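# Nest the wooden boxes, largest upright on the table

## Task

Put every open wooden box inside the next larger one, so they form a single nested stack. Each box must rest flat with its opening facing upward, including any that begin tipped on a side or upside down, and the largest box must stand upright directly on the table.

## Robot and tools

Robot: two arms, left_arm and right_arm, each ending in a five-finger hand. right_arm has a right hand; left_arm has a mirrored left hand. Calibrated bases in the scene frame: left_arm at (-0.004, +0.480, 0) m, right_arm at (-0.030, -0.460, 0) m, both nearly unrotated about z.

Frames: the scene frame has its origin at table-top height, halfway between the nominal bases. +z is up, +x points out over the table, and left_arm sits on the +y side. Image left/right does not match arm names. Reported hand positions, orientations (quat_wxyz) and velocities are in each arm's own base frame. Fixed cameras and the table use the scene frame. Commanded offsets are along the axes of that arm's current Hand target.

Hand point: a point about 0.05 m in front of the palm and 0.15 m out from the wrist flange. Its +z runs along straightened fingers, +y leaves the palm, and +x crosses the palm away from the thumb on the right hand (toward the thumb on the left hand). Straight fingertips reach 0.06 to 0.07 m past it. A bracket on the little-finger side of the wrist can strike objects, and with fingers level the wrist may hang below the point and meet the table first. A closed hand with the thumb opposite the fingers holds objects roughly 0.035 to 0.065 m thick, or handles down to about 0.025 m.

A row is 28 numbers, all in [-1, 1], always covering both arms. Order: left dx, dy, dz, rx, ry, rz, then left little, ring, middle, index, thumb_bend, thumb_turn, force_limit, speed; then the same fourteen for the right arm. The six pose numbers are offsets, not poses, measured from the Hand target as it stood when the action or move began. 1.0 equals 0.6 m of travel or 180 degrees of turn. rx, ry, rz form one rotation vector. Six zeros keep an arm at its Hand target. Each new action starts from the updated Hand target, so sending an offset again moves further. Orientation commands are clipped to within 32 degrees of the measured orientation each step.

Hand numbers are absolute targets, not offsets: -1 means open or straight, +1 means curled or fully bent. thumb_turn -1 places the thumb beside the palm and +1 places it opposite the fingers. force_limit runs linearly from about 0 N at -1 to 10 N at +1 (15 N for the two thumb motors). speed rises from near zero at -1 to full speed at +0.48 and stays full above that. No value means unchanged, so to leave a hand alone, repeat the eight hand numbers you last sent for it (before any were sent, use hand_measured plus hand_force_limit and hand_speed). For a gentle grip close with speed at -0.94 or below. To grip harder, raise force_limit and send a target more closed than hand_measured.

Tools:
execute_actions(actions, cameras): actions is a list of actions; each action is up to 15 rows, one per 1/30 s step, and a short action repeats its final row to fill 15 steps (0.5 s). cameras takes names, ["all"] or []; an empty actions list returns all images by default.
move(target, speed, blend, stop_force, zero, blocking, cameras): target is one 28-number row or up to 15 rows, every row offset from the same starting Hand targets. speed is path top speed in m/s, 0.002 to 3.6 (default 0.25), turns limited to twice that in rad/s; one value or one per target. blend, in metres, rounds corners in a list. stop_force, 3 to 120 N, ends an arm's path on felt push; leave it out when backing off a contact, and do not rely on it while rotating. zero resets the force baseline (default true). blocking=false returns early but cannot be combined with stop_force. Paths are straight and ignore obstacles, the other arm and the arm's own base; route around bases.
wait(seconds 0 to 10), stop(), zoom_image(camera, region [x0, y0, x1, y1] at most 504 by 504 pixels), show_instructions(), zero_wrist_force(arm), finished_scene(scene 1).

Cameras: cam_high, cam_low, cam_left_wrist, cam_right_wrist, each 672x504.

Results: per arm end_effector_position (m), end_effector_quat_wxyz, velocities, and Hand target (the last commanded pose, which the next offsets start from; the hand may settle short of it). hand_measured, hand_stopped_by (moving, target, force, stalled, fault) and hand_load_n list six values in motor order; a loaded grip shows positive load, a lost grip shows near zero. Wrist force and Wrist torque are in the end effector axes, plus a peak line. Joint torques, motor temperatures and a MOTOR HOT line may appear. move adds a move: line such as done, off_target, moving, held or fault, with limits like paced or held.

Avoid: arms are stiff, so aiming even slightly beyond a firm contact can trigger a stop. Around 150 N net force on an arm, or contact torque over 133 N m on the big joints or 24.9 N m on a wrist joint, halts that arm for 10 s. Faster motion strikes harder. Keep the two arms and hands from pressing on each other. Do not drop or fling boxes, release them while moving, or let anything leave the table. Long stretched holds heat motors; at 85 °C the arm brakes for 30 to 60 s.

Each tool is called after "Emit:" as name(argument=value, ...), one argument or row to a line, values as JSON.

Reference images:

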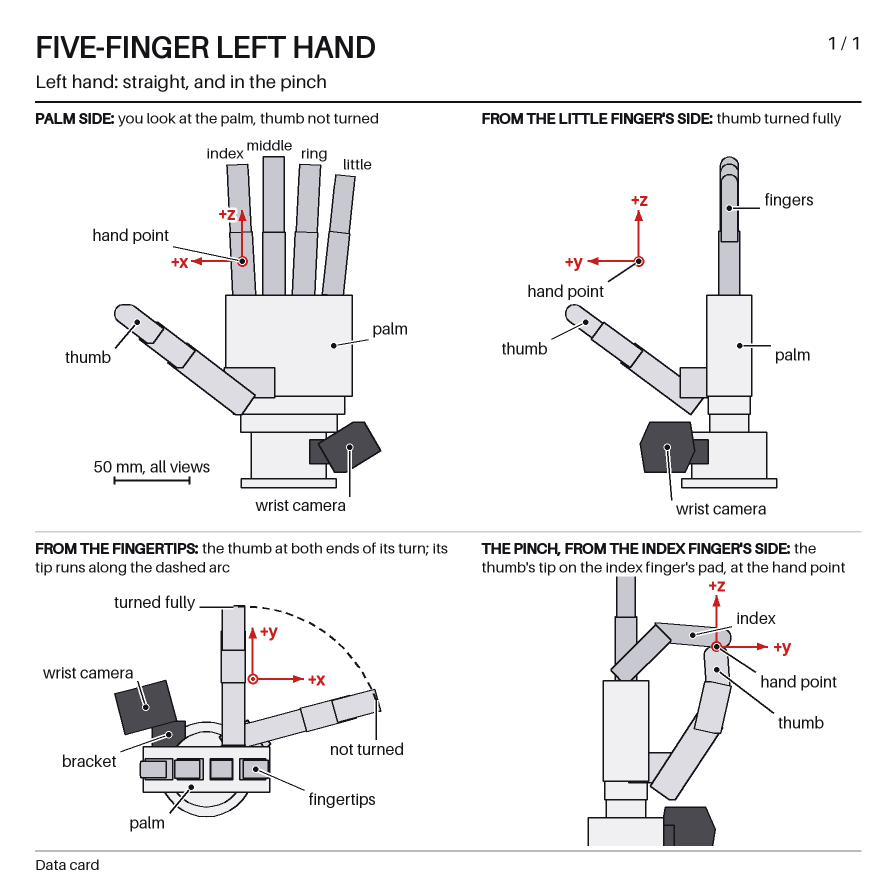

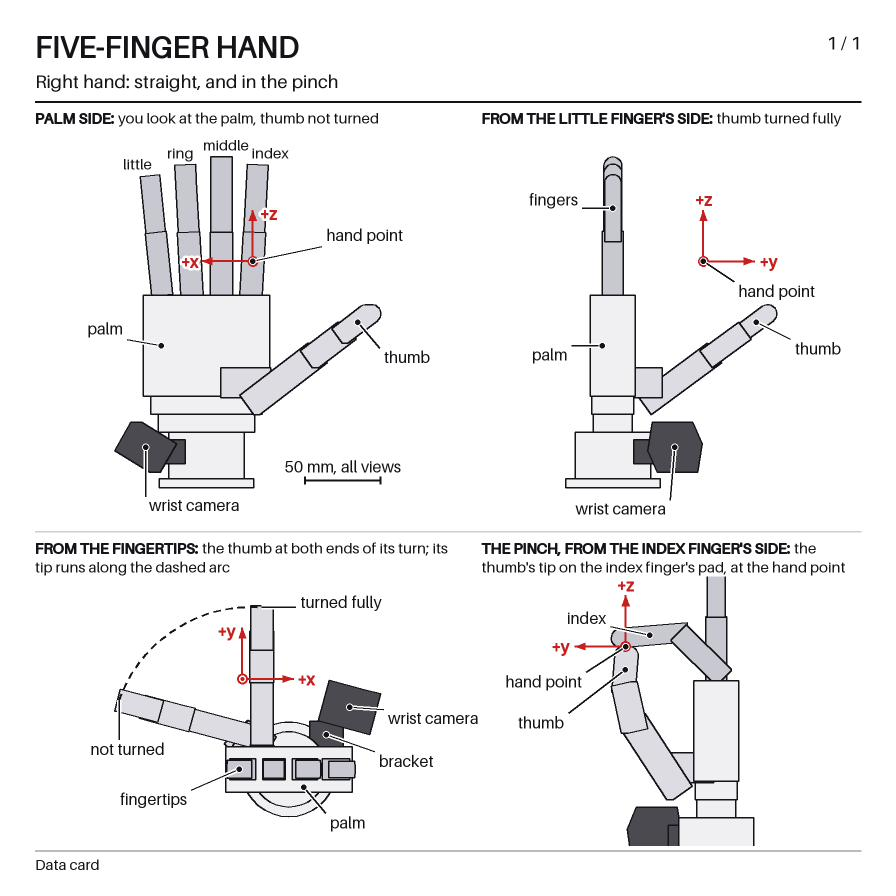

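## Session

Emit:
execute_actions(
  actions=[],
)

Scene clock: 0.00 s.
left_arm: end_effector_position=(+0.6743, -0.2907, +0.2563) hand_measured=(-1.000, -1.000, -1.000, -1.000, -1.000, -1.000) hand_load_n=(+0.0, +0.0, +0.0, +0.0, +0.0, +0.0) hand_stopped_by=(target, target, target, target, target, target) hand_force_limit=0.00 hand_speed=-0.80 end_effector_quat_wxyz=(+0.672, +0.693, +0.177, +0.191) | right_arm: end_effector_position=(+0.7643, +0.3047, +0.1973) hand_measured=(-1.000, -1.000, -1.000, -1.000, -1.000, -1.000) hand_load_n=(+0.0, +0.0, +0.0, +0.0, +0.0, +0.0) hand_stopped_by=(target, target, target, target, target, target) hand_force_limit=0.00 hand_speed=-0.80 end_effector_quat_wxyz=(+0.328, -0.392, +0.859, +0.017)
Joint positions: left_arm=[3.229 -2.071 -1.711 3.726 -0.441 0.078] | right_arm=[0.057 -0.59 0.464 1.07 1.314 -2.286]
Joint velocities: within noise
Joint torques (N m): no reading
Motor temperatures (°C): left_arm=[28 27 23 39 37 36] | right_arm=[31 33 31 32 35 40]
Wrist force (N): no reading
Wrist torque (N m): no reading
Wrist force, peak (N): no reading
Hand target: left_arm +0.6743, -0.2907, +0.2563; +0.672, +0.693, +0.177, +0.191 | right_arm +0.7643, +0.3047, +0.1973; +0.328, -0.392, +0.859, +0.017

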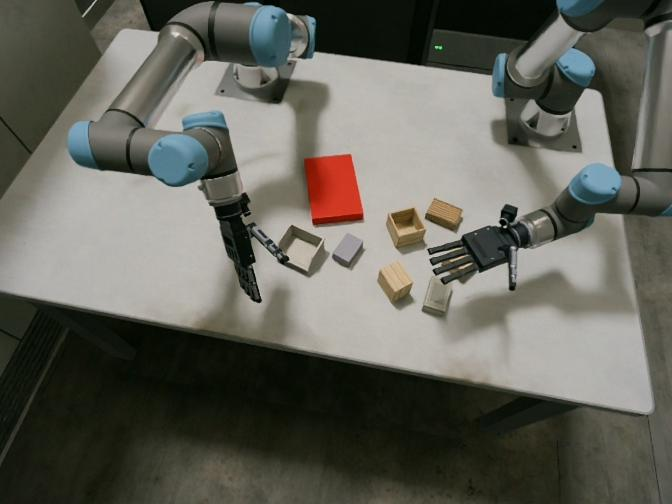

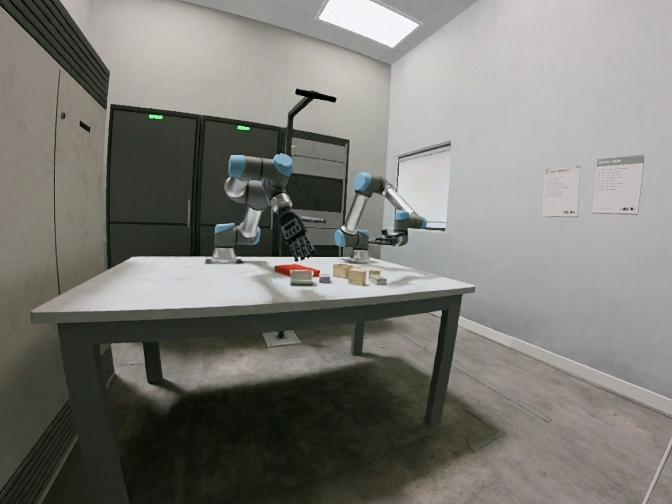

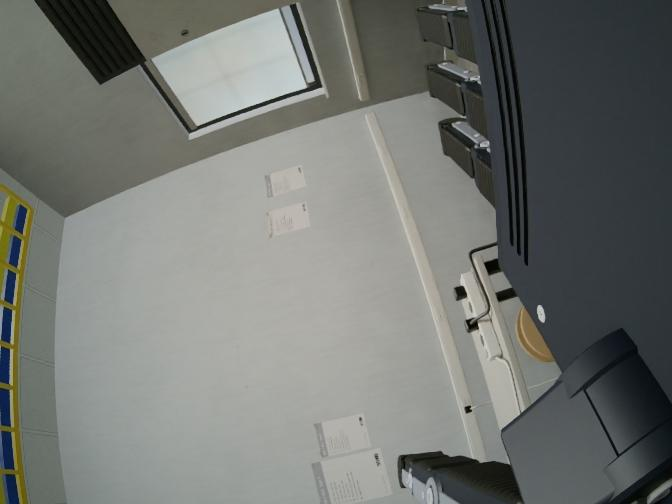

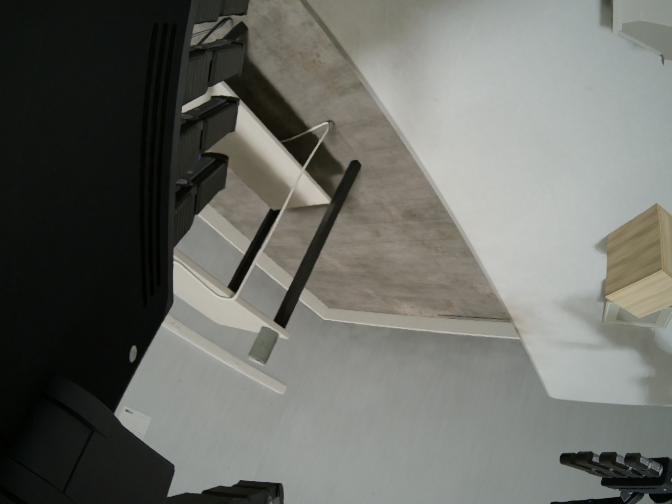

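Emit:
zoom_image(
  camera="cam_high",
  region=[260, 140, 520, 335],
)

Emit:
zoom_image(
  camera="cam_low",
  region=[250, 230, 430, 310],
)

Scaled by 1.938 from the camera's 672x504 image, which has a finer 960x720 frame.

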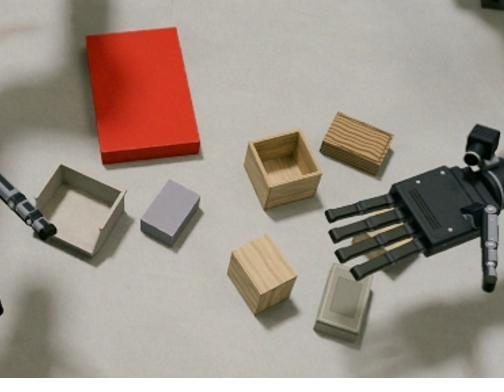

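Scaled by 2.800 from the camera's 672x504 image, which has a finer 960x720 frame.

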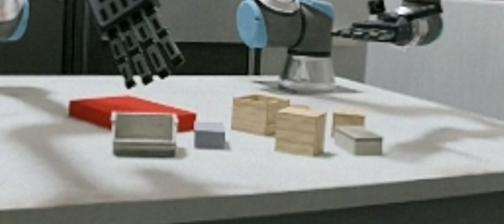

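Emit:
zoom_image(
  camera="cam_high",
  region=[270, 210, 370, 285],
)

Emit:
zoom_image(
  camera="cam_high",
  region=[370, 190, 490, 325],
)

Emit:
zoom_image(
  camera="cam_low",
  region=[280, 255, 340, 295],
)

Emit:
zoom_image(
  camera="cam_low",
  region=[325, 255, 395, 295],
)

Scaled by 5.040 from the camera's 672x504 image, which has a finer 960x720 frame.

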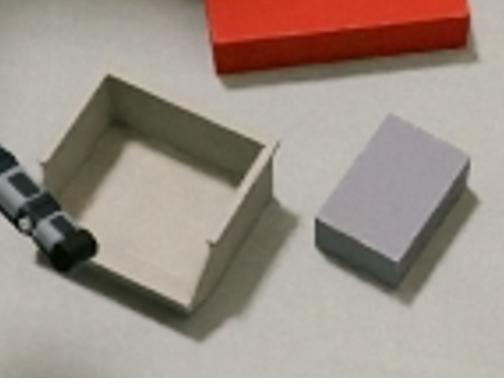

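Scaled by 3.733 from the camera's 672x504 image, which has a finer 960x720 frame.

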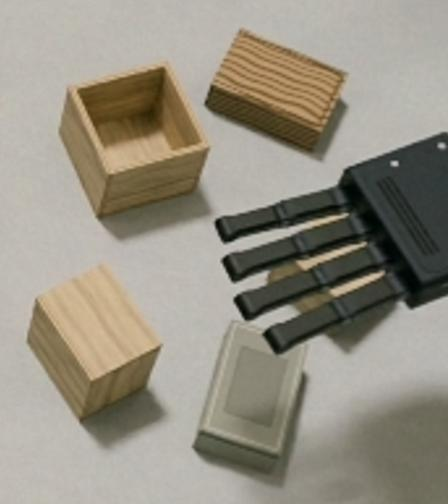

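Scaled by 8.400 from the camera's 672x504 image, which has a finer 960x720 frame.

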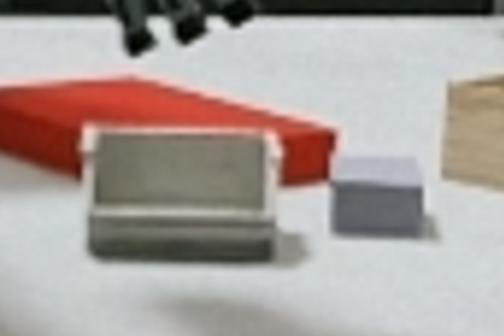

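Scaled by 7.200 from the camera's 672x504 image, which has a finer 960x720 frame.

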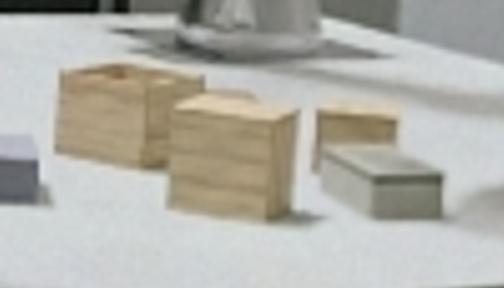

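Emit:
move(
  target=[
    [0,0.25,0,0,0,0,-1,-1,-1,-1,-1,-1,0,-0.8,0.18,-0.326,-0.25,0,0,0,-1,-1,-1,-1,-1,-1,0,-0.8],
    [-0.563,0.178,-0.137,0.5,0,0,-1,-1,-1,-1,-1,-1,0,-0.8,0.18,-0.326,-0.25,0,0,0,-1,-1,-1,-1,-1,-1,0,-0.8],
  ],
  speed=0.4,
  blend=[0.03,0],
  cameras=["all"],
)

Scene clock: 119.63 s.
left_arm: end_effector_position=(+0.3400, -0.3933, +0.3559) hand_measured=(-1.000, -1.000, -1.000, -1.000, -1.000, -1.000) hand_load_n=(+0.0, +0.0, +0.0, +0.0, +0.0, +0.0) hand_stopped_by=(target, target, target, target, target, target) hand_force_limit=0.00 hand_speed=-0.80 end_effector_quat_wxyz=(-0.015, +0.965, +0.261, +0.010) | right_arm: end_effector_position=(+0.7632, +0.0549, +0.2967) hand_measured=(-1.000, -1.000, -1.000, -1.000, -1.000, -1.000) hand_load_n=(+0.0, +0.0, +0.0, +0.0, +0.0, +0.0) hand_stopped_by=(target, target, target, target, target, target) hand_force_limit=0.00 hand_speed=-0.80 end_effector_quat_wxyz=(+0.334, -0.389, +0.859, +0.014)
Joint positions: left_arm=[2.519 -1.934 -1.091 1.443 -1.605 0.42] | right_arm=[-0.326 -0.492 0.035 1.512 1.105 -2.622]
Joint torques (N m): left_arm=[-4.4 44.42 13.1 -4.06 1.36 -0.45] | right_arm=[-11.03 -46.78 -24.31 4.01 -1.83 -1.22]
Wrist force (N): left_arm=[-0.4 -0.7 2.6] | right_arm=[-0.1 -0.3 -0.1]
Wrist torque (N m): left_arm=[-0.34 0.07 -0.02] | right_arm=[-0.05 0.00 -0.06]
Wrist force, peak (N): left_arm=[-0.5 -0.8 2.8] | right_arm=[1.1 -1.8 -1.5]
Hand target: left_arm +0.3399, -0.3933, +0.3560; -0.015, +0.965, +0.261, +0.010 | right_arm +0.7640, +0.0548, +0.2971; +0.328, -0.392, +0.859, +0.017
Off the commanded pose: left_arm 0.000 m, 0 deg | right_arm 0.001 m, 1 deg.
elbow stopped short (right arm): the move would have taken joint 3 (elbow) straighter than the controller allows.
move: done
camera_calibration:
cam_left_wrist: T_world_to_cam=[[-0.261639, 0.961207, 0.0873257, 0.429395], [0.82477, 0.17567, 0.53749, -0.405622], [0.501299, 0.212652, -0.838737, 0.325603], [0, 0, 0, 1]] pos_world=[0.283667, -0.410722, 0.453616]
cam_right_wrist: T_world_to_cam=[[-0.743935, 0.556143, -0.370495, 0.657679], [0.00471489, 0.558778, 0.829304, -0.276705], [0.668236, 0.615201, -0.418316, -0.302055], [0, 0, 0, 1]] pos_world=[0.692419, -0.0253225, 0.346784]

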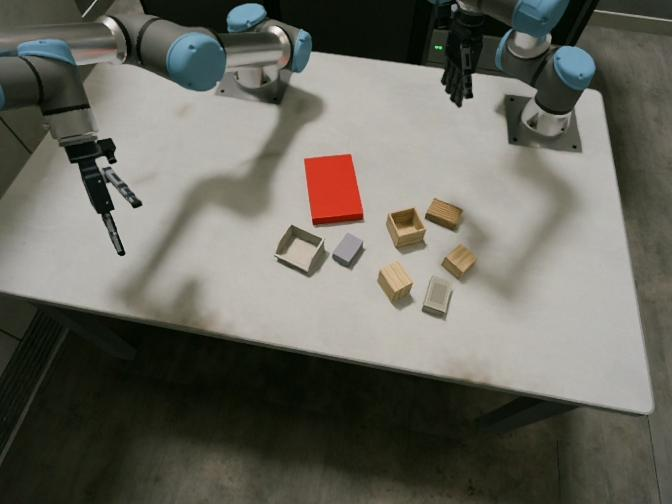

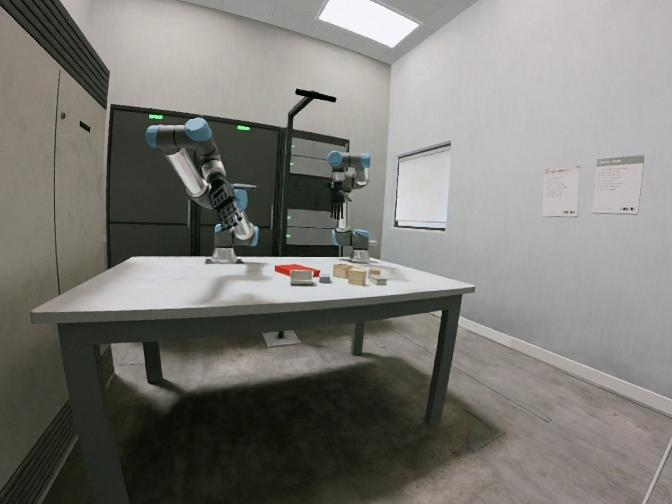

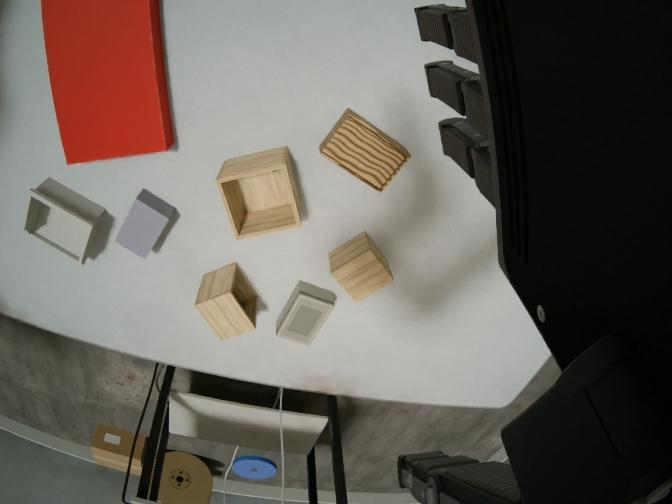

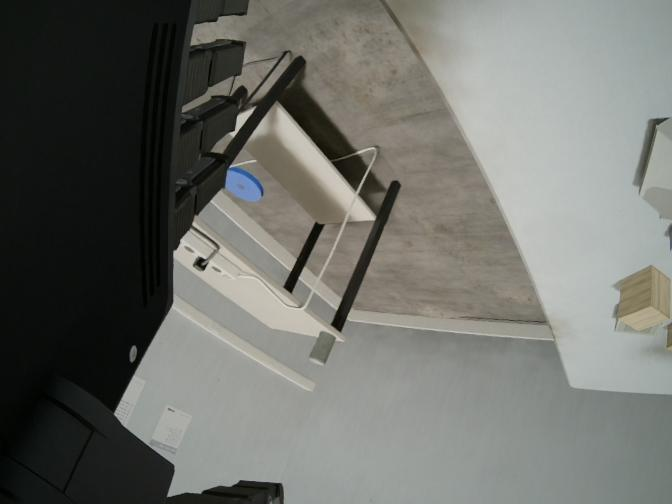

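Emit:
zoom_image(
  camera="cam_left_wrist",
  region=[180, 100, 430, 350],
)

Emit:
zoom_image(
  camera="cam_high",
  region=[370, 190, 490, 325],
)

Emit:
zoom_image(
  camera="cam_left_wrist",
  region=[10, 150, 200, 290],
)

Emit:
zoom_image(
  camera="cam_left_wrist",
  region=[310, 220, 410, 310],
)

Scaled by 2.016 from the camera's 672x504 image, which has a finer 960x720 frame.

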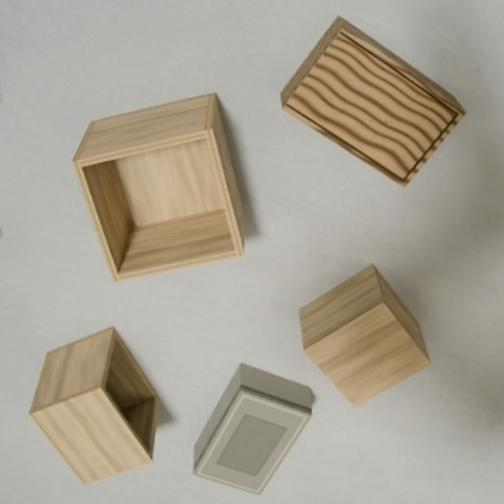

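Scaled by 3.733 from the camera's 672x504 image, which has a finer 960x720 frame.

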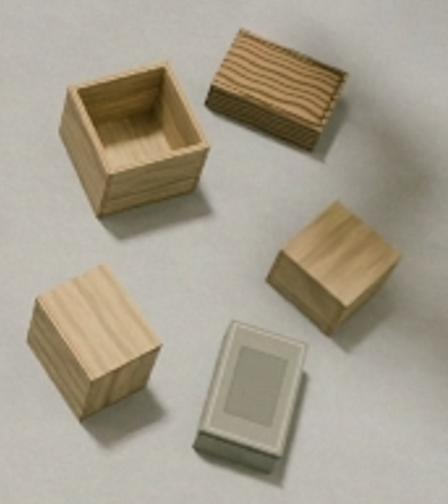

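Scaled by 2.653 from the camera's 672x504 image, which has a finer 960x720 frame.

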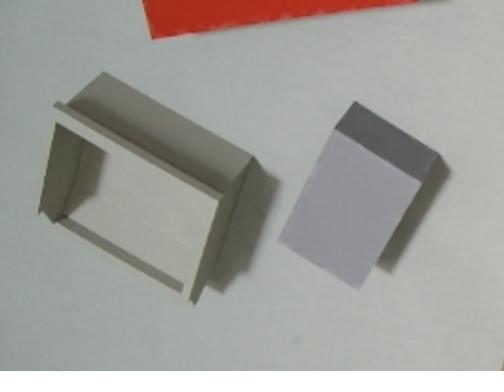

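Scaled by 5.040 from the camera's 672x504 image, which has a finer 960x720 frame.

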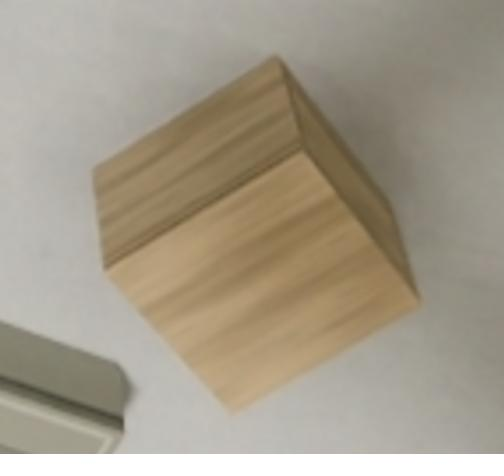

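Emit:
move(
  target=[0.362,-0.257,0.016,0,0,0,-1,-1,-1,-1,-1,-1,0,-0.8,0,0,0,0,0,0,-1,-1,-1,-1,-1,-1,0,-0.8],
  speed=0.5,
  cameras=["cam_left_wrist"],
)

Emit:
zoom_image(
  camera="cam_left_wrist",
  region=[100, 100, 400, 325],
)

Scene clock: 263.17 s.
left_arm: end_effector_position=(+0.4500, -0.1506, +0.3559) hand_measured=(-1.000, -1.000, -1.000, -1.000, -1.000, -1.000) hand_load_n=(+0.0, +0.0, +0.0, +0.0, -0.5, +0.0) hand_stopped_by=(target, target, target, target, target, target) hand_force_limit=0.00 hand_speed=-0.80 end_effector_quat_wxyz=(-0.015, +0.965, +0.261, +0.010) | right_arm: end_effector_position=(+0.7632, +0.0549, +0.2967) hand_measured=(-1.000, -1.000, -1.000, -1.000, -1.000, -1.000) hand_load_n=(+0.0, +0.0, +0.0, +0.0, +0.0, +0.0) hand_stopped_by=(target, target, target, target, target, target) hand_force_limit=0.00 hand_speed=-0.80 end_effector_quat_wxyz=(+0.334, -0.389, +0.859, +0.014)
Joint positions: left_arm=[3.169 -1.797 -1.265 1.503 -1.605 1.071] | right_arm=[-0.326 -0.492 0.035 1.512 1.105 -2.622]
Joint torques (N m): left_arm=[5.9 41.96 10.24 -2.26 -2.91 1.3] | right_arm=[-12.07 -47.11 -24.43 3.81 -2.03 -1.17]
Wrist force (N): left_arm=[-0.5 -0.3 3.1] | right_arm=[0.0 -0.1 -0.2]
Wrist torque (N m): left_arm=[-0.32 0.11 0.07] | right_arm=[-0.01 0.00 -0.05]
Wrist force, peak (N): left_arm=[1.6 -2.0 3.1] | right_arm=[-0.5 -0.5 -0.2]
Hand target: left_arm +0.4500, -0.1505, +0.3559; -0.015, +0.965, +0.261, +0.010 | right_arm +0.7640, +0.0548, +0.2971; +0.328, -0.392, +0.859, +0.017
Off the commanded pose: left_arm 0.000 m, 0 deg | right_arm 0.001 m, 1 deg.
elbow stopped short (right arm): the move would have taken joint 3 (elbow) straighter than the controller allows.
move: done
camera_calibration:
cam_left_wrist: T_world_to_cam=[[-0.261651, 0.96119, 0.0874806, 0.224821], [0.824889, 0.175645, 0.537315, -0.538953], [0.501096, 0.212751, -0.838832, 0.218989], [0, 0, 0, 1]] pos_world=[0.393666, -0.168022, 0.453616]
Images, in order (width x height): cam_left_wrist 672x504.

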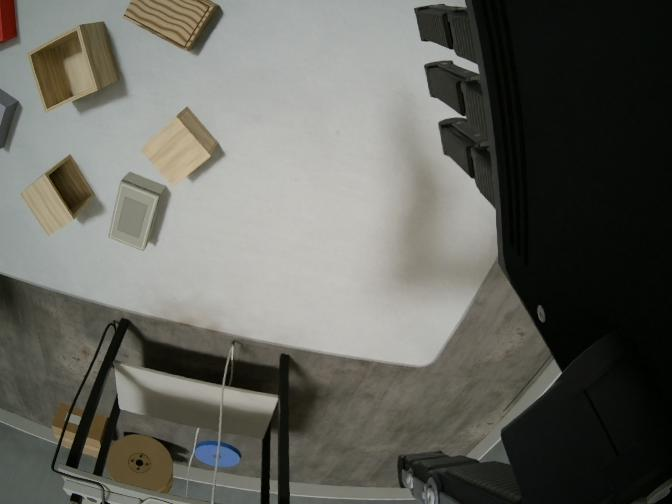

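Scaled by 1.680 from the camera's 672x504 image, which has a finer 960x720 frame.

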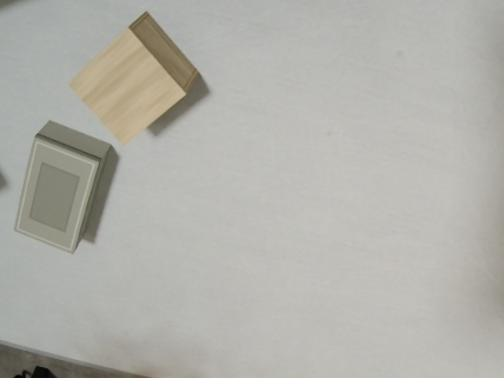

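Emit:
zoom_image(
  camera="cam_left_wrist",
  region=[130, 95, 230, 190],
)

Emit:
zoom_image(
  camera="cam_left_wrist",
  region=[10, 140, 110, 240],
)

Emit:
zoom_image(
  camera="cam_left_wrist",
  region=[20, 15, 130, 115],
)

Scaled by 5.040 from the camera's 672x504 image, which has a finer 960x720 frame.

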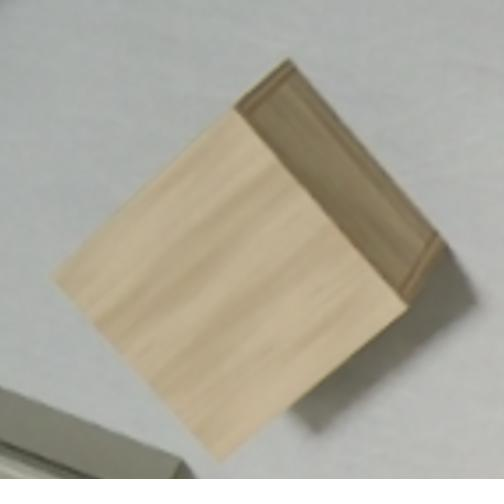

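Scaled by 5.040 from the camera's 672x504 image, which has a finer 960x720 frame.

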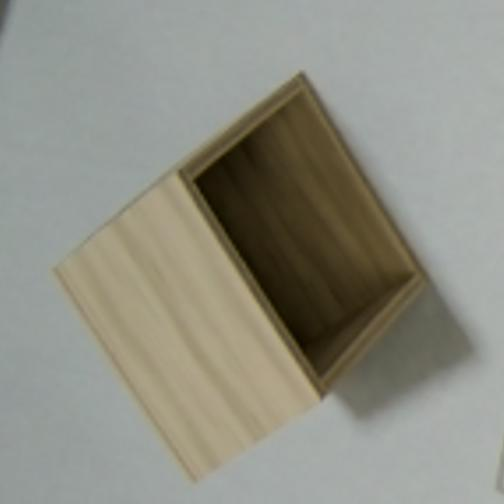

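Scaled by 4.582 from the camera's 672x504 image, which has a finer 960x720 frame.

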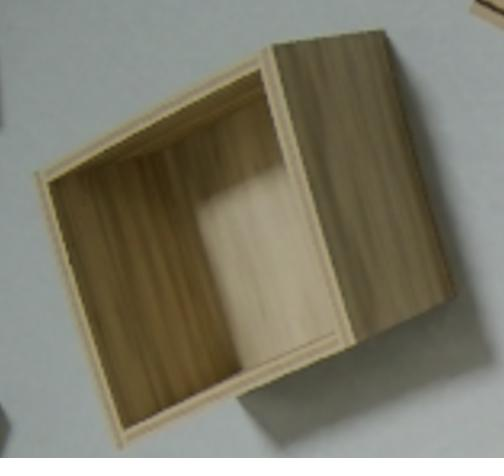

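Emit:
move(
  target=[-0.037,-0.108,0.262,0,0,0,-1,-1,-1,-1,-1,-1,0,-0.8,0,0,0,0,0,0,-1,-1,-1,-1,-1,-1,0,-0.8],
  speed=0.4,
  cameras=["cam_left_wrist"],
)

Emit:
zoom_image(
  camera="cam_left_wrist",
  region=[0, 0, 250, 200],
)

Scene clock: 351.50 s.
left_arm: end_effector_position=(+0.3999, -0.1004, +0.1999) hand_measured=(-1.000, -1.000, -1.000, -1.000, -1.000, -1.000) hand_load_n=(+0.0, +0.0, +0.0, +0.0, -0.5, +0.0) hand_stopped_by=(target, target, target, target, target, target) hand_force_limit=0.00 hand_speed=-0.80 end_effector_quat_wxyz=(-0.015, +0.965, +0.261, +0.010) | right_arm: end_effector_position=(+0.7632, +0.0549, +0.2967) hand_measured=(-1.000, -1.000, -1.000, -1.000, -1.000, -1.000) hand_load_n=(+0.0, +0.0, +0.0, +0.0, +0.0, +0.0) hand_stopped_by=(target, target, target, target, target, target) hand_force_limit=0.00 hand_speed=-0.80 end_effector_quat_wxyz=(+0.334, -0.389, +0.859, +0.014)
Joint positions: left_arm=[3.325 -1.693 -1.792 1.931 -1.602 1.227] | right_arm=[-0.326 -0.492 0.035 1.512 1.105 -2.622]
Joint torques (N m): left_arm=[2.98 11.11 10.28 -0.65 -2.55 0.73] | right_arm=[-11.6 -46.81 -24.02 3.95 -1.87 -1.2]
Wrist force (N): left_arm=[-0.2 -0.3 2.3] | right_arm=[-0.1 0.0 -0.2]
Wrist torque (N m): left_arm=[-0.26 0.04 0.13] | right_arm=[0.00 0.01 -0.05]
Wrist force, peak (N): left_arm=[-0.4 -1.4 4.8] | right_arm=[-0.4 -0.7 0.0]
Hand target: left_arm +0.3999, -0.1003, +0.1998; -0.015, +0.965, +0.261, +0.010 | right_arm +0.7640, +0.0548, +0.2971; +0.328, -0.392, +0.859, +0.017
Off the commanded pose: left_arm 0.000 m, 0 deg | right_arm 0.001 m, 1 deg.
elbow stopped short (right arm): the move would have taken joint 3 (elbow) straighter than the controller allows.
move: done
camera_calibration:
cam_left_wrist: T_world_to_cam=[[-0.261689, 0.961197, 0.0872929, 0.177178], [0.824754, 0.175729, 0.537495, -0.42262], [0.501298, 0.212652, -0.838737, 0.102447], [0, 0, 0, 1]] pos_world=[0.343567, -0.117822, 0.297616]
Images, in order (width x height): cam_left_wrist 672x504.

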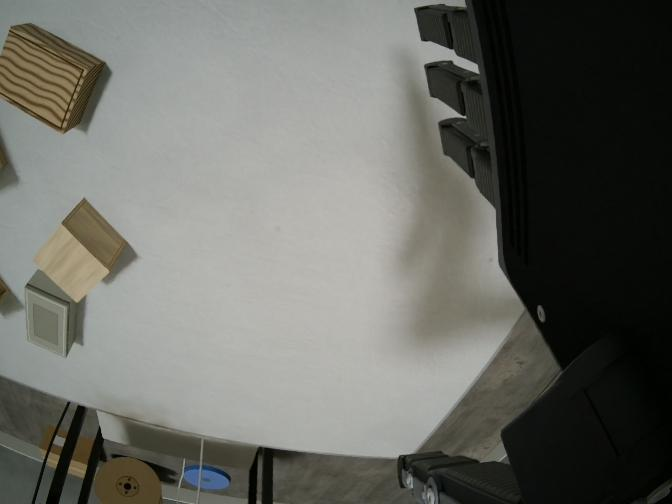

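Scaled by 2.016 from the camera's 672x504 image, which has a finer 960x720 frame.

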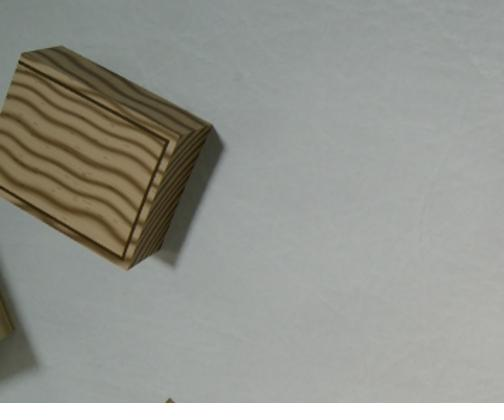

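Emit:
zoom_image(
  camera="cam_left_wrist",
  region=[20, 185, 140, 310],
)

Emit:
zoom_image(
  camera="cam_left_wrist",
  region=[0, 10, 120, 140],
)

Scaled by 4.032 from the camera's 672x504 image, which has a finer 960x720 frame.

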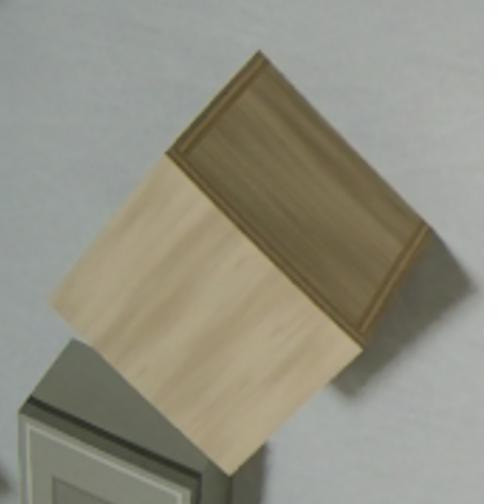

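Scaled by 3.877 from the camera's 672x504 image, which has a finer 960x720 frame.

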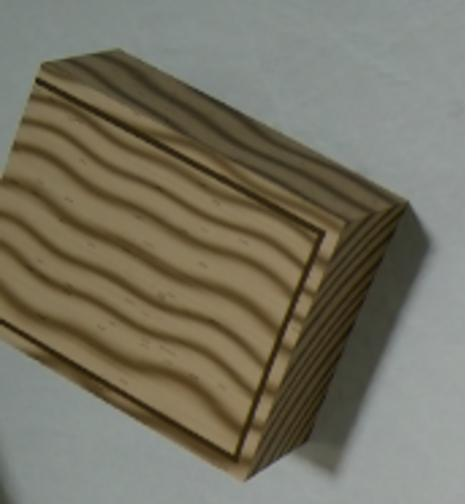

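Emit:
move(
  target=[-0.03,0.083,0.097,-0.214,0.02,0.127,-1,-1,-1,-1,-1,-1,0,-0.8,0,0,0,0,0,0,-1,-1,-1,-1,-1,-1,0,-0.8],
  speed=0.4,
  cameras=["cam_left_wrist"],
)

Scene clock: 398.00 s.
left_arm: end_effector_position=(+0.4100, -0.1504, +0.1399) hand_measured=(-1.000, -1.000, -1.000, -1.000, -1.000, -1.000) hand_load_n=(+0.0, +0.0, +0.0, +0.0, +0.0, +0.0) hand_stopped_by=(target, target, target, target, target, target) hand_force_limit=0.00 hand_speed=-0.80 end_effector_quat_wxyz=(+0.292, +0.947, +0.050, +0.121) | right_arm: end_effector_position=(+0.7632, +0.0549, +0.2967) hand_measured=(-1.000, -1.000, -1.000, -1.000, -1.000, -1.000) hand_load_n=(+0.0, +0.0, +0.0, +0.0, +0.0, +0.0) hand_stopped_by=(target, target, target, target, target, target) hand_force_limit=0.00 hand_speed=-0.80 end_effector_quat_wxyz=(+0.334, -0.389, +0.859, +0.014)
Joint positions: left_arm=[3.672 -1.833 -2.101 2.3 -0.93 2.017] | right_arm=[-0.326 -0.492 0.035 1.512 1.105 -2.622]
Joint torques (N m): left_arm=[-3.35 25.47 18.7 -3.36 0.66 0.86] | right_arm=[-10.84 -47.8 -23.69 3.69 -1.71 -1.14]
Wrist force (N): left_arm=[-0.1 -0.4 1.8] | right_arm=[-0.1 -0.2 -0.1]
Wrist torque (N m): left_arm=[-0.20 0.00 0.06] | right_arm=[-0.03 0.01 -0.06]
Wrist force, peak (N): left_arm=[-0.3 -0.4 3.0] | right_arm=[-0.2 -0.7 0.0]
Hand target: left_arm +0.4101, -0.1504, +0.1400; +0.292, +0.947, +0.050, +0.121 | right_arm +0.7640, +0.0548, +0.2971; +0.328, -0.392, +0.859, +0.017
Off the commanded pose: left_arm 0.000 m, 0 deg | right_arm 0.001 m, 1 deg.
elbow stopped short (right arm): the move would have taken joint 3 (elbow) straighter than the controller allows.
move: done
camera_calibration:
cam_left_wrist: T_world_to_cam=[[0.213476, 0.868419, -0.447523, 0.0991329], [0.658383, 0.210551, 0.722634, -0.342441], [0.721775, -0.448907, -0.526804, -0.175873], [0, 0, 0, 1]] pos_world=[0.331236, -0.0929381, 0.199173]
Images, in order (width x height): cam_left_wrist 672x504.

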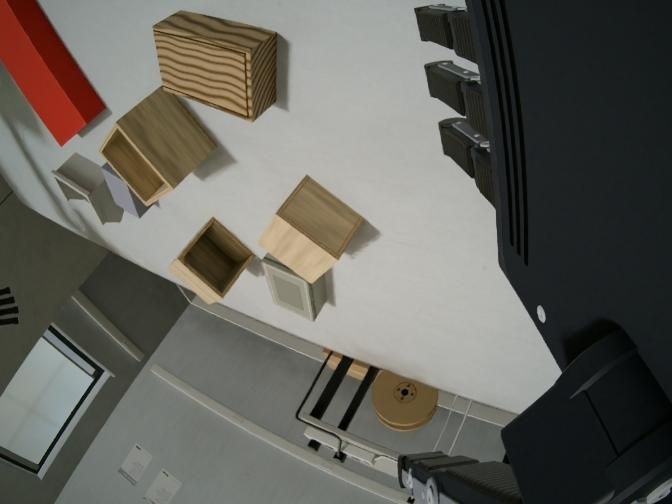

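Emit:
zoom_image(
  camera="cam_left_wrist",
  region=[160, 170, 370, 325],
)

Emit:
zoom_image(
  camera="cam_left_wrist",
  region=[50, 80, 220, 220],
)

Scaled by 2.400 from the camera's 672x504 image, which has a finer 960x720 frame.

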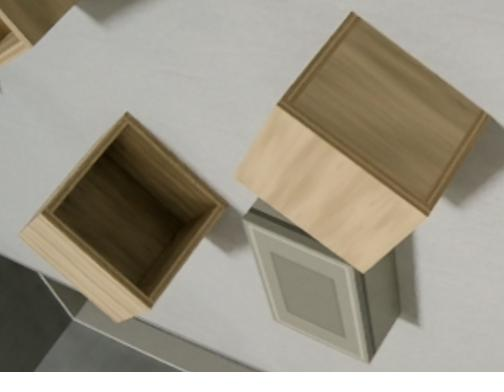

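Scaled by 2.965 from the camera's 672x504 image, which has a finer 960x720 frame.

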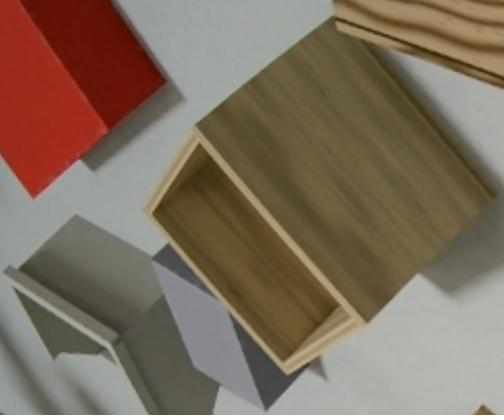

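Emit:
execute_actions(
  actions=[],
)

Emit:
zoom_image(
  camera="cam_high",
  region=[430, 235, 490, 285],
)

Emit:
zoom_image(
  camera="cam_low",
  region=[330, 258, 390, 290],
)

Emit:
zoom_image(
  camera="cam_left_wrist",
  region=[255, 165, 375, 285],
)

Scene clock: 424.30 s.
left_arm: end_effector_position=(+0.4101, -0.1504, +0.1400) hand_measured=(-1.000, -1.000, -1.000, -1.000, -1.000, -1.000) hand_load_n=(+0.0, +0.0, +0.0, +0.0, -0.5, +0.0) hand_stopped_by=(target, target, target, target, target, target) hand_force_limit=0.00 hand_speed=-0.80 end_effector_quat_wxyz=(+0.292, +0.947, +0.050, +0.121) | right_arm: end_effector_position=(+0.7632, +0.0549, +0.2967) hand_measured=(-1.000, -1.000, -1.000, -1.000, -1.000, -1.000) hand_load_n=(+0.0, +0.5, +0.0, +0.0, +0.0, +0.0) hand_stopped_by=(target, target, target, target, target, target) hand_force_limit=0.00 hand_speed=-0.80 end_effector_quat_wxyz=(+0.334, -0.389, +0.859, +0.014)
Joint positions: left_arm=[3.672 -1.834 -2.101 2.3 -0.93 2.018] | right_arm=[-0.326 -0.492 0.035 1.512 1.105 -2.622]
Joint velocities: within noise
Joint torques (N m): left_arm=[-6.37 12.16 19.89 -1.03 3.8 1.12] | right_arm=[-10.71 -47.4 -23.67 3.6 -1.73 -1.08]
Motor temperatures (°C): left_arm=[28 27 23 38 37 36] | right_arm=[31 33 30 31 35 39]
Wrist force (N): left_arm=[0.1 -0.4 1.9] | right_arm=[0.1 -0.2 0.0]
Wrist torque (N m): left_arm=[-0.21 -0.04 0.06] | right_arm=[-0.03 -0.02 -0.04]
Wrist force, peak (N): left_arm=[-0.1 -0.8 2.0] | right_arm=[-0.2 -0.7 -0.2]
Hand target: left_arm +0.4101, -0.1504, +0.1400; +0.292, +0.947, +0.050, +0.121 | right_arm +0.7640, +0.0548, +0.2971; +0.328, -0.392, +0.859, +0.017
Off the commanded pose: left_arm 0.000 m, 0 deg | right_arm 0.001 m, 1 deg.
camera_calibration:
cam_left_wrist: T_world_to_cam=[[0.213797, 0.868342, -0.447519, 0.0990186], [0.658267, 0.210425, 0.722777, -0.342442], [0.721787, -0.449114, -0.526612, -0.175934], [0, 0, 0, 1]] pos_world=[0.331235, -0.092938, 0.199173]
cam_right_wrist: T_world_to_cam=[[-0.743935, 0.556143, -0.370495, 0.657679], [0.00471489, 0.558778, 0.829304, -0.276705], [0.668236, 0.615201, -0.418316, -0.302055], [0, 0, 0, 1]] pos_world=[0.692419, -0.0253225, 0.346784]

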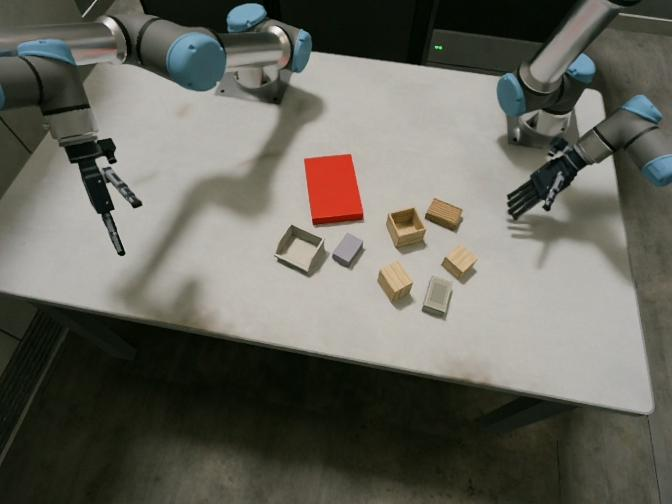

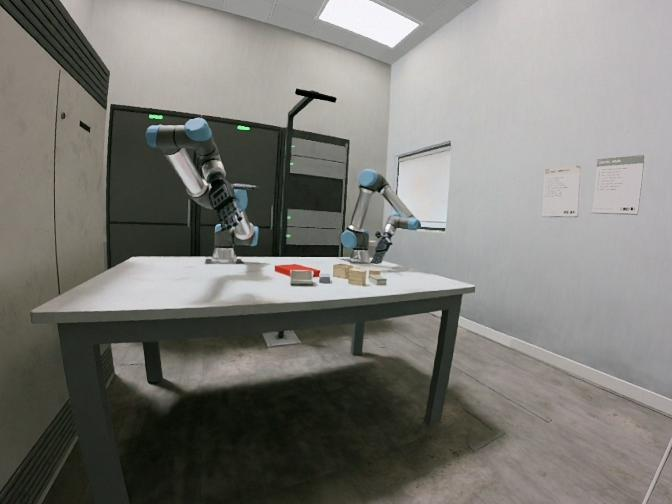

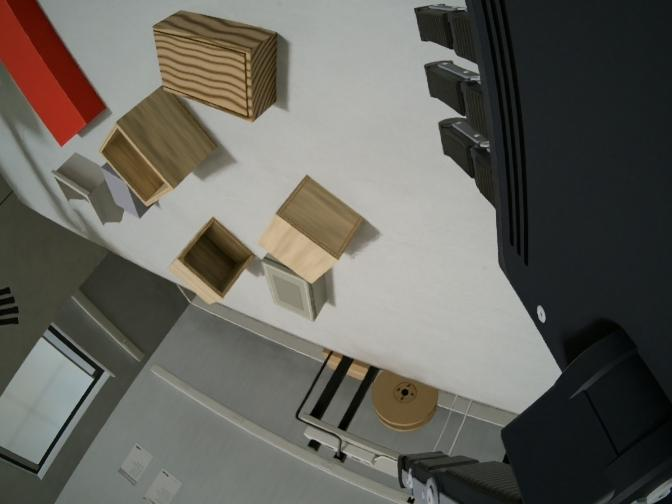

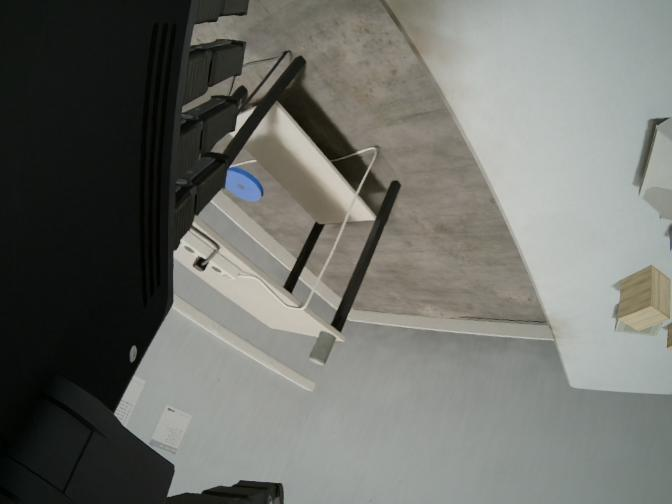

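Scaled by 8.400 from the camera's 672x504 image, which has a finer 960x720 frame.

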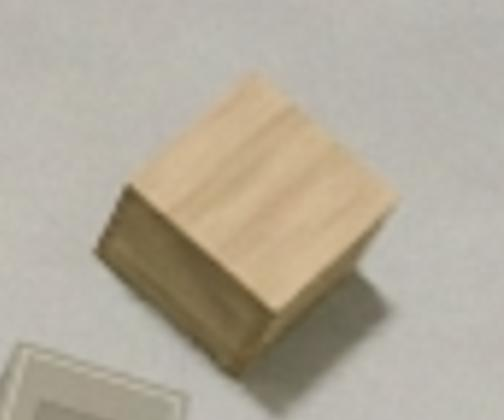

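Scaled by 8.400 from the camera's 672x504 image, which has a finer 960x720 frame.

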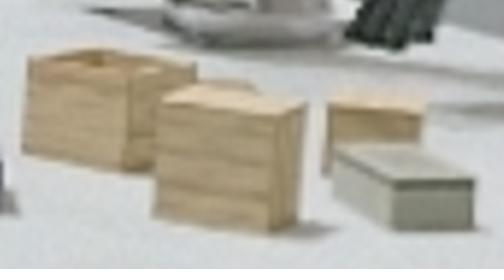

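Scaled by 4.200 from the camera's 672x504 image, which has a finer 960x720 frame.

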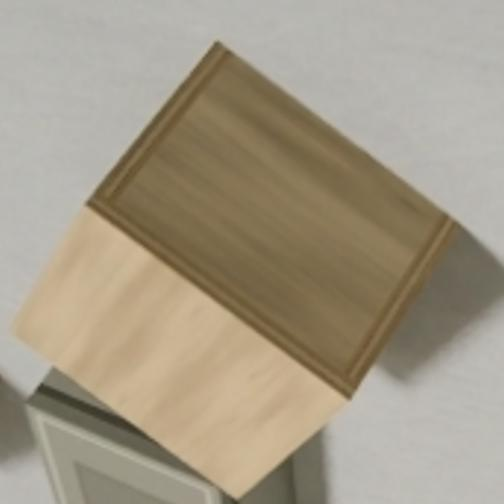

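Emit:
move(
  target=[0.066,-0.07,-0.241,0,0,0,-1,-1,-1,-1,-1,-1,0,-0.8,-0.504,0.7035,0.16,0.239,0.099,-0.642,-1,-1,-0.5,-0.5,-1,1,0,0],
  speed=0.4,
  cameras=["all"],
)

Scene clock: 542.23 s.
left_arm: end_effector_position=(+0.4099, -0.0309, +0.2398) hand_measured=(-1.000, -1.000, -1.000, -1.000, -1.000, -1.000) hand_load_n=(+0.0, +0.0, +0.0, +0.0, +0.0, +0.0) hand_stopped_by=(target, target, target, target, target, target) hand_force_limit=0.00 hand_speed=-0.80 end_effector_quat_wxyz=(+0.292, +0.947, +0.050, +0.121) | right_arm: end_effector_position=(+0.6716, +0.5741, +0.2996) hand_measured=(-1.000, -1.000, -0.500, -0.500, -1.000, +1.000) hand_load_n=(+0.0, +0.0, +0.0, +0.0, +0.0, +0.5) hand_stopped_by=(target, target, target, target, target, target) hand_force_limit=0.00 hand_speed=0.00 end_effector_quat_wxyz=(-0.191, +0.781, -0.116, +0.583)
Joint positions: left_arm=[3.978 -1.769 -1.928 1.848 -0.983 2.388] | right_arm=[0.733 -0.456 0.035 0.713 2.115 -4.093]
Joint torques (N m): left_arm=[-5.93 32.21 6.55 -1.34 1.96 -0.92] | right_arm=[-10.4 -59.04 -24.52 0.71 -0.57 -1.09]
Wrist force (N): left_arm=[-0.3 -0.6 1.6] | right_arm=[0.1 0.1 0.0]
Wrist torque (N m): left_arm=[-0.22 0.01 -0.05] | right_arm=[0.05 0.18 0.09]
Wrist force, peak (N): left_arm=[-0.6 -0.8 2.2] | right_arm=[-1.0 -1.4 0.0]
Hand target: left_arm +0.4100, -0.0309, +0.2398; +0.292, +0.947, +0.050, +0.121 | right_arm +0.6722, +0.5748, +0.3001; -0.178, +0.790, -0.124, +0.574
Off the commanded pose: left_arm 0.000 m, 0 deg | right_arm 0.001 m, 2 deg.
elbow stopped short (right arm): the move would have taken joint 3 (elbow) straighter than the controller allows.
move: done
camera_calibration:
cam_left_wrist: T_world_to_cam=[[0.213759, 0.868419, -0.447387, 0.0399512], [0.658285, 0.210327, 0.722789, -0.439735], [0.721781, -0.44901, -0.526708, -0.0695564], [0, 0, 0, 1]] pos_world=[0.331135, 0.026562, 0.299073]
cam_right_wrist: T_world_to_cam=[[0.127294, -0.958447, -0.255293, 0.551764], [-0.703301, 0.0942744, -0.704614, 0.633014], [0.699403, 0.269241, -0.662076, -0.308331], [0, 0, 0, 1]] pos_world=[0.59061, 0.552175, 0.382753]

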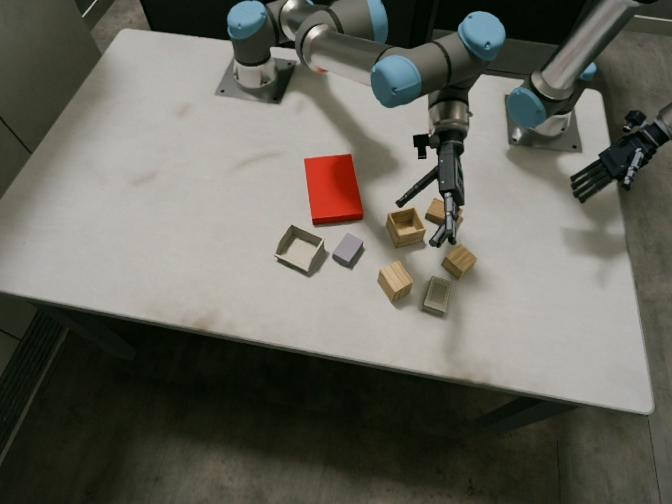

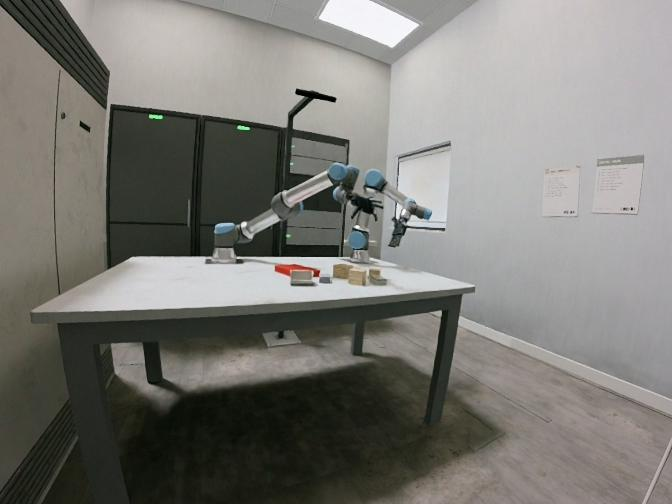

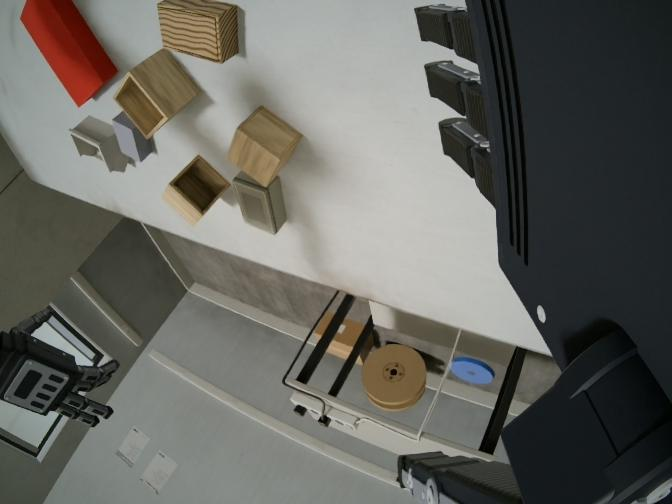

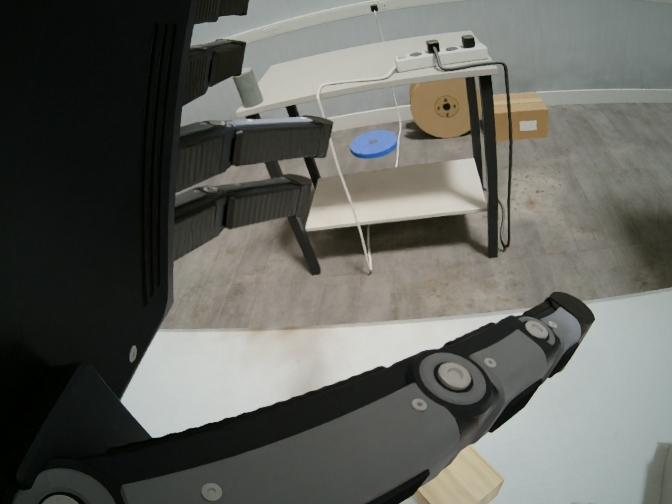

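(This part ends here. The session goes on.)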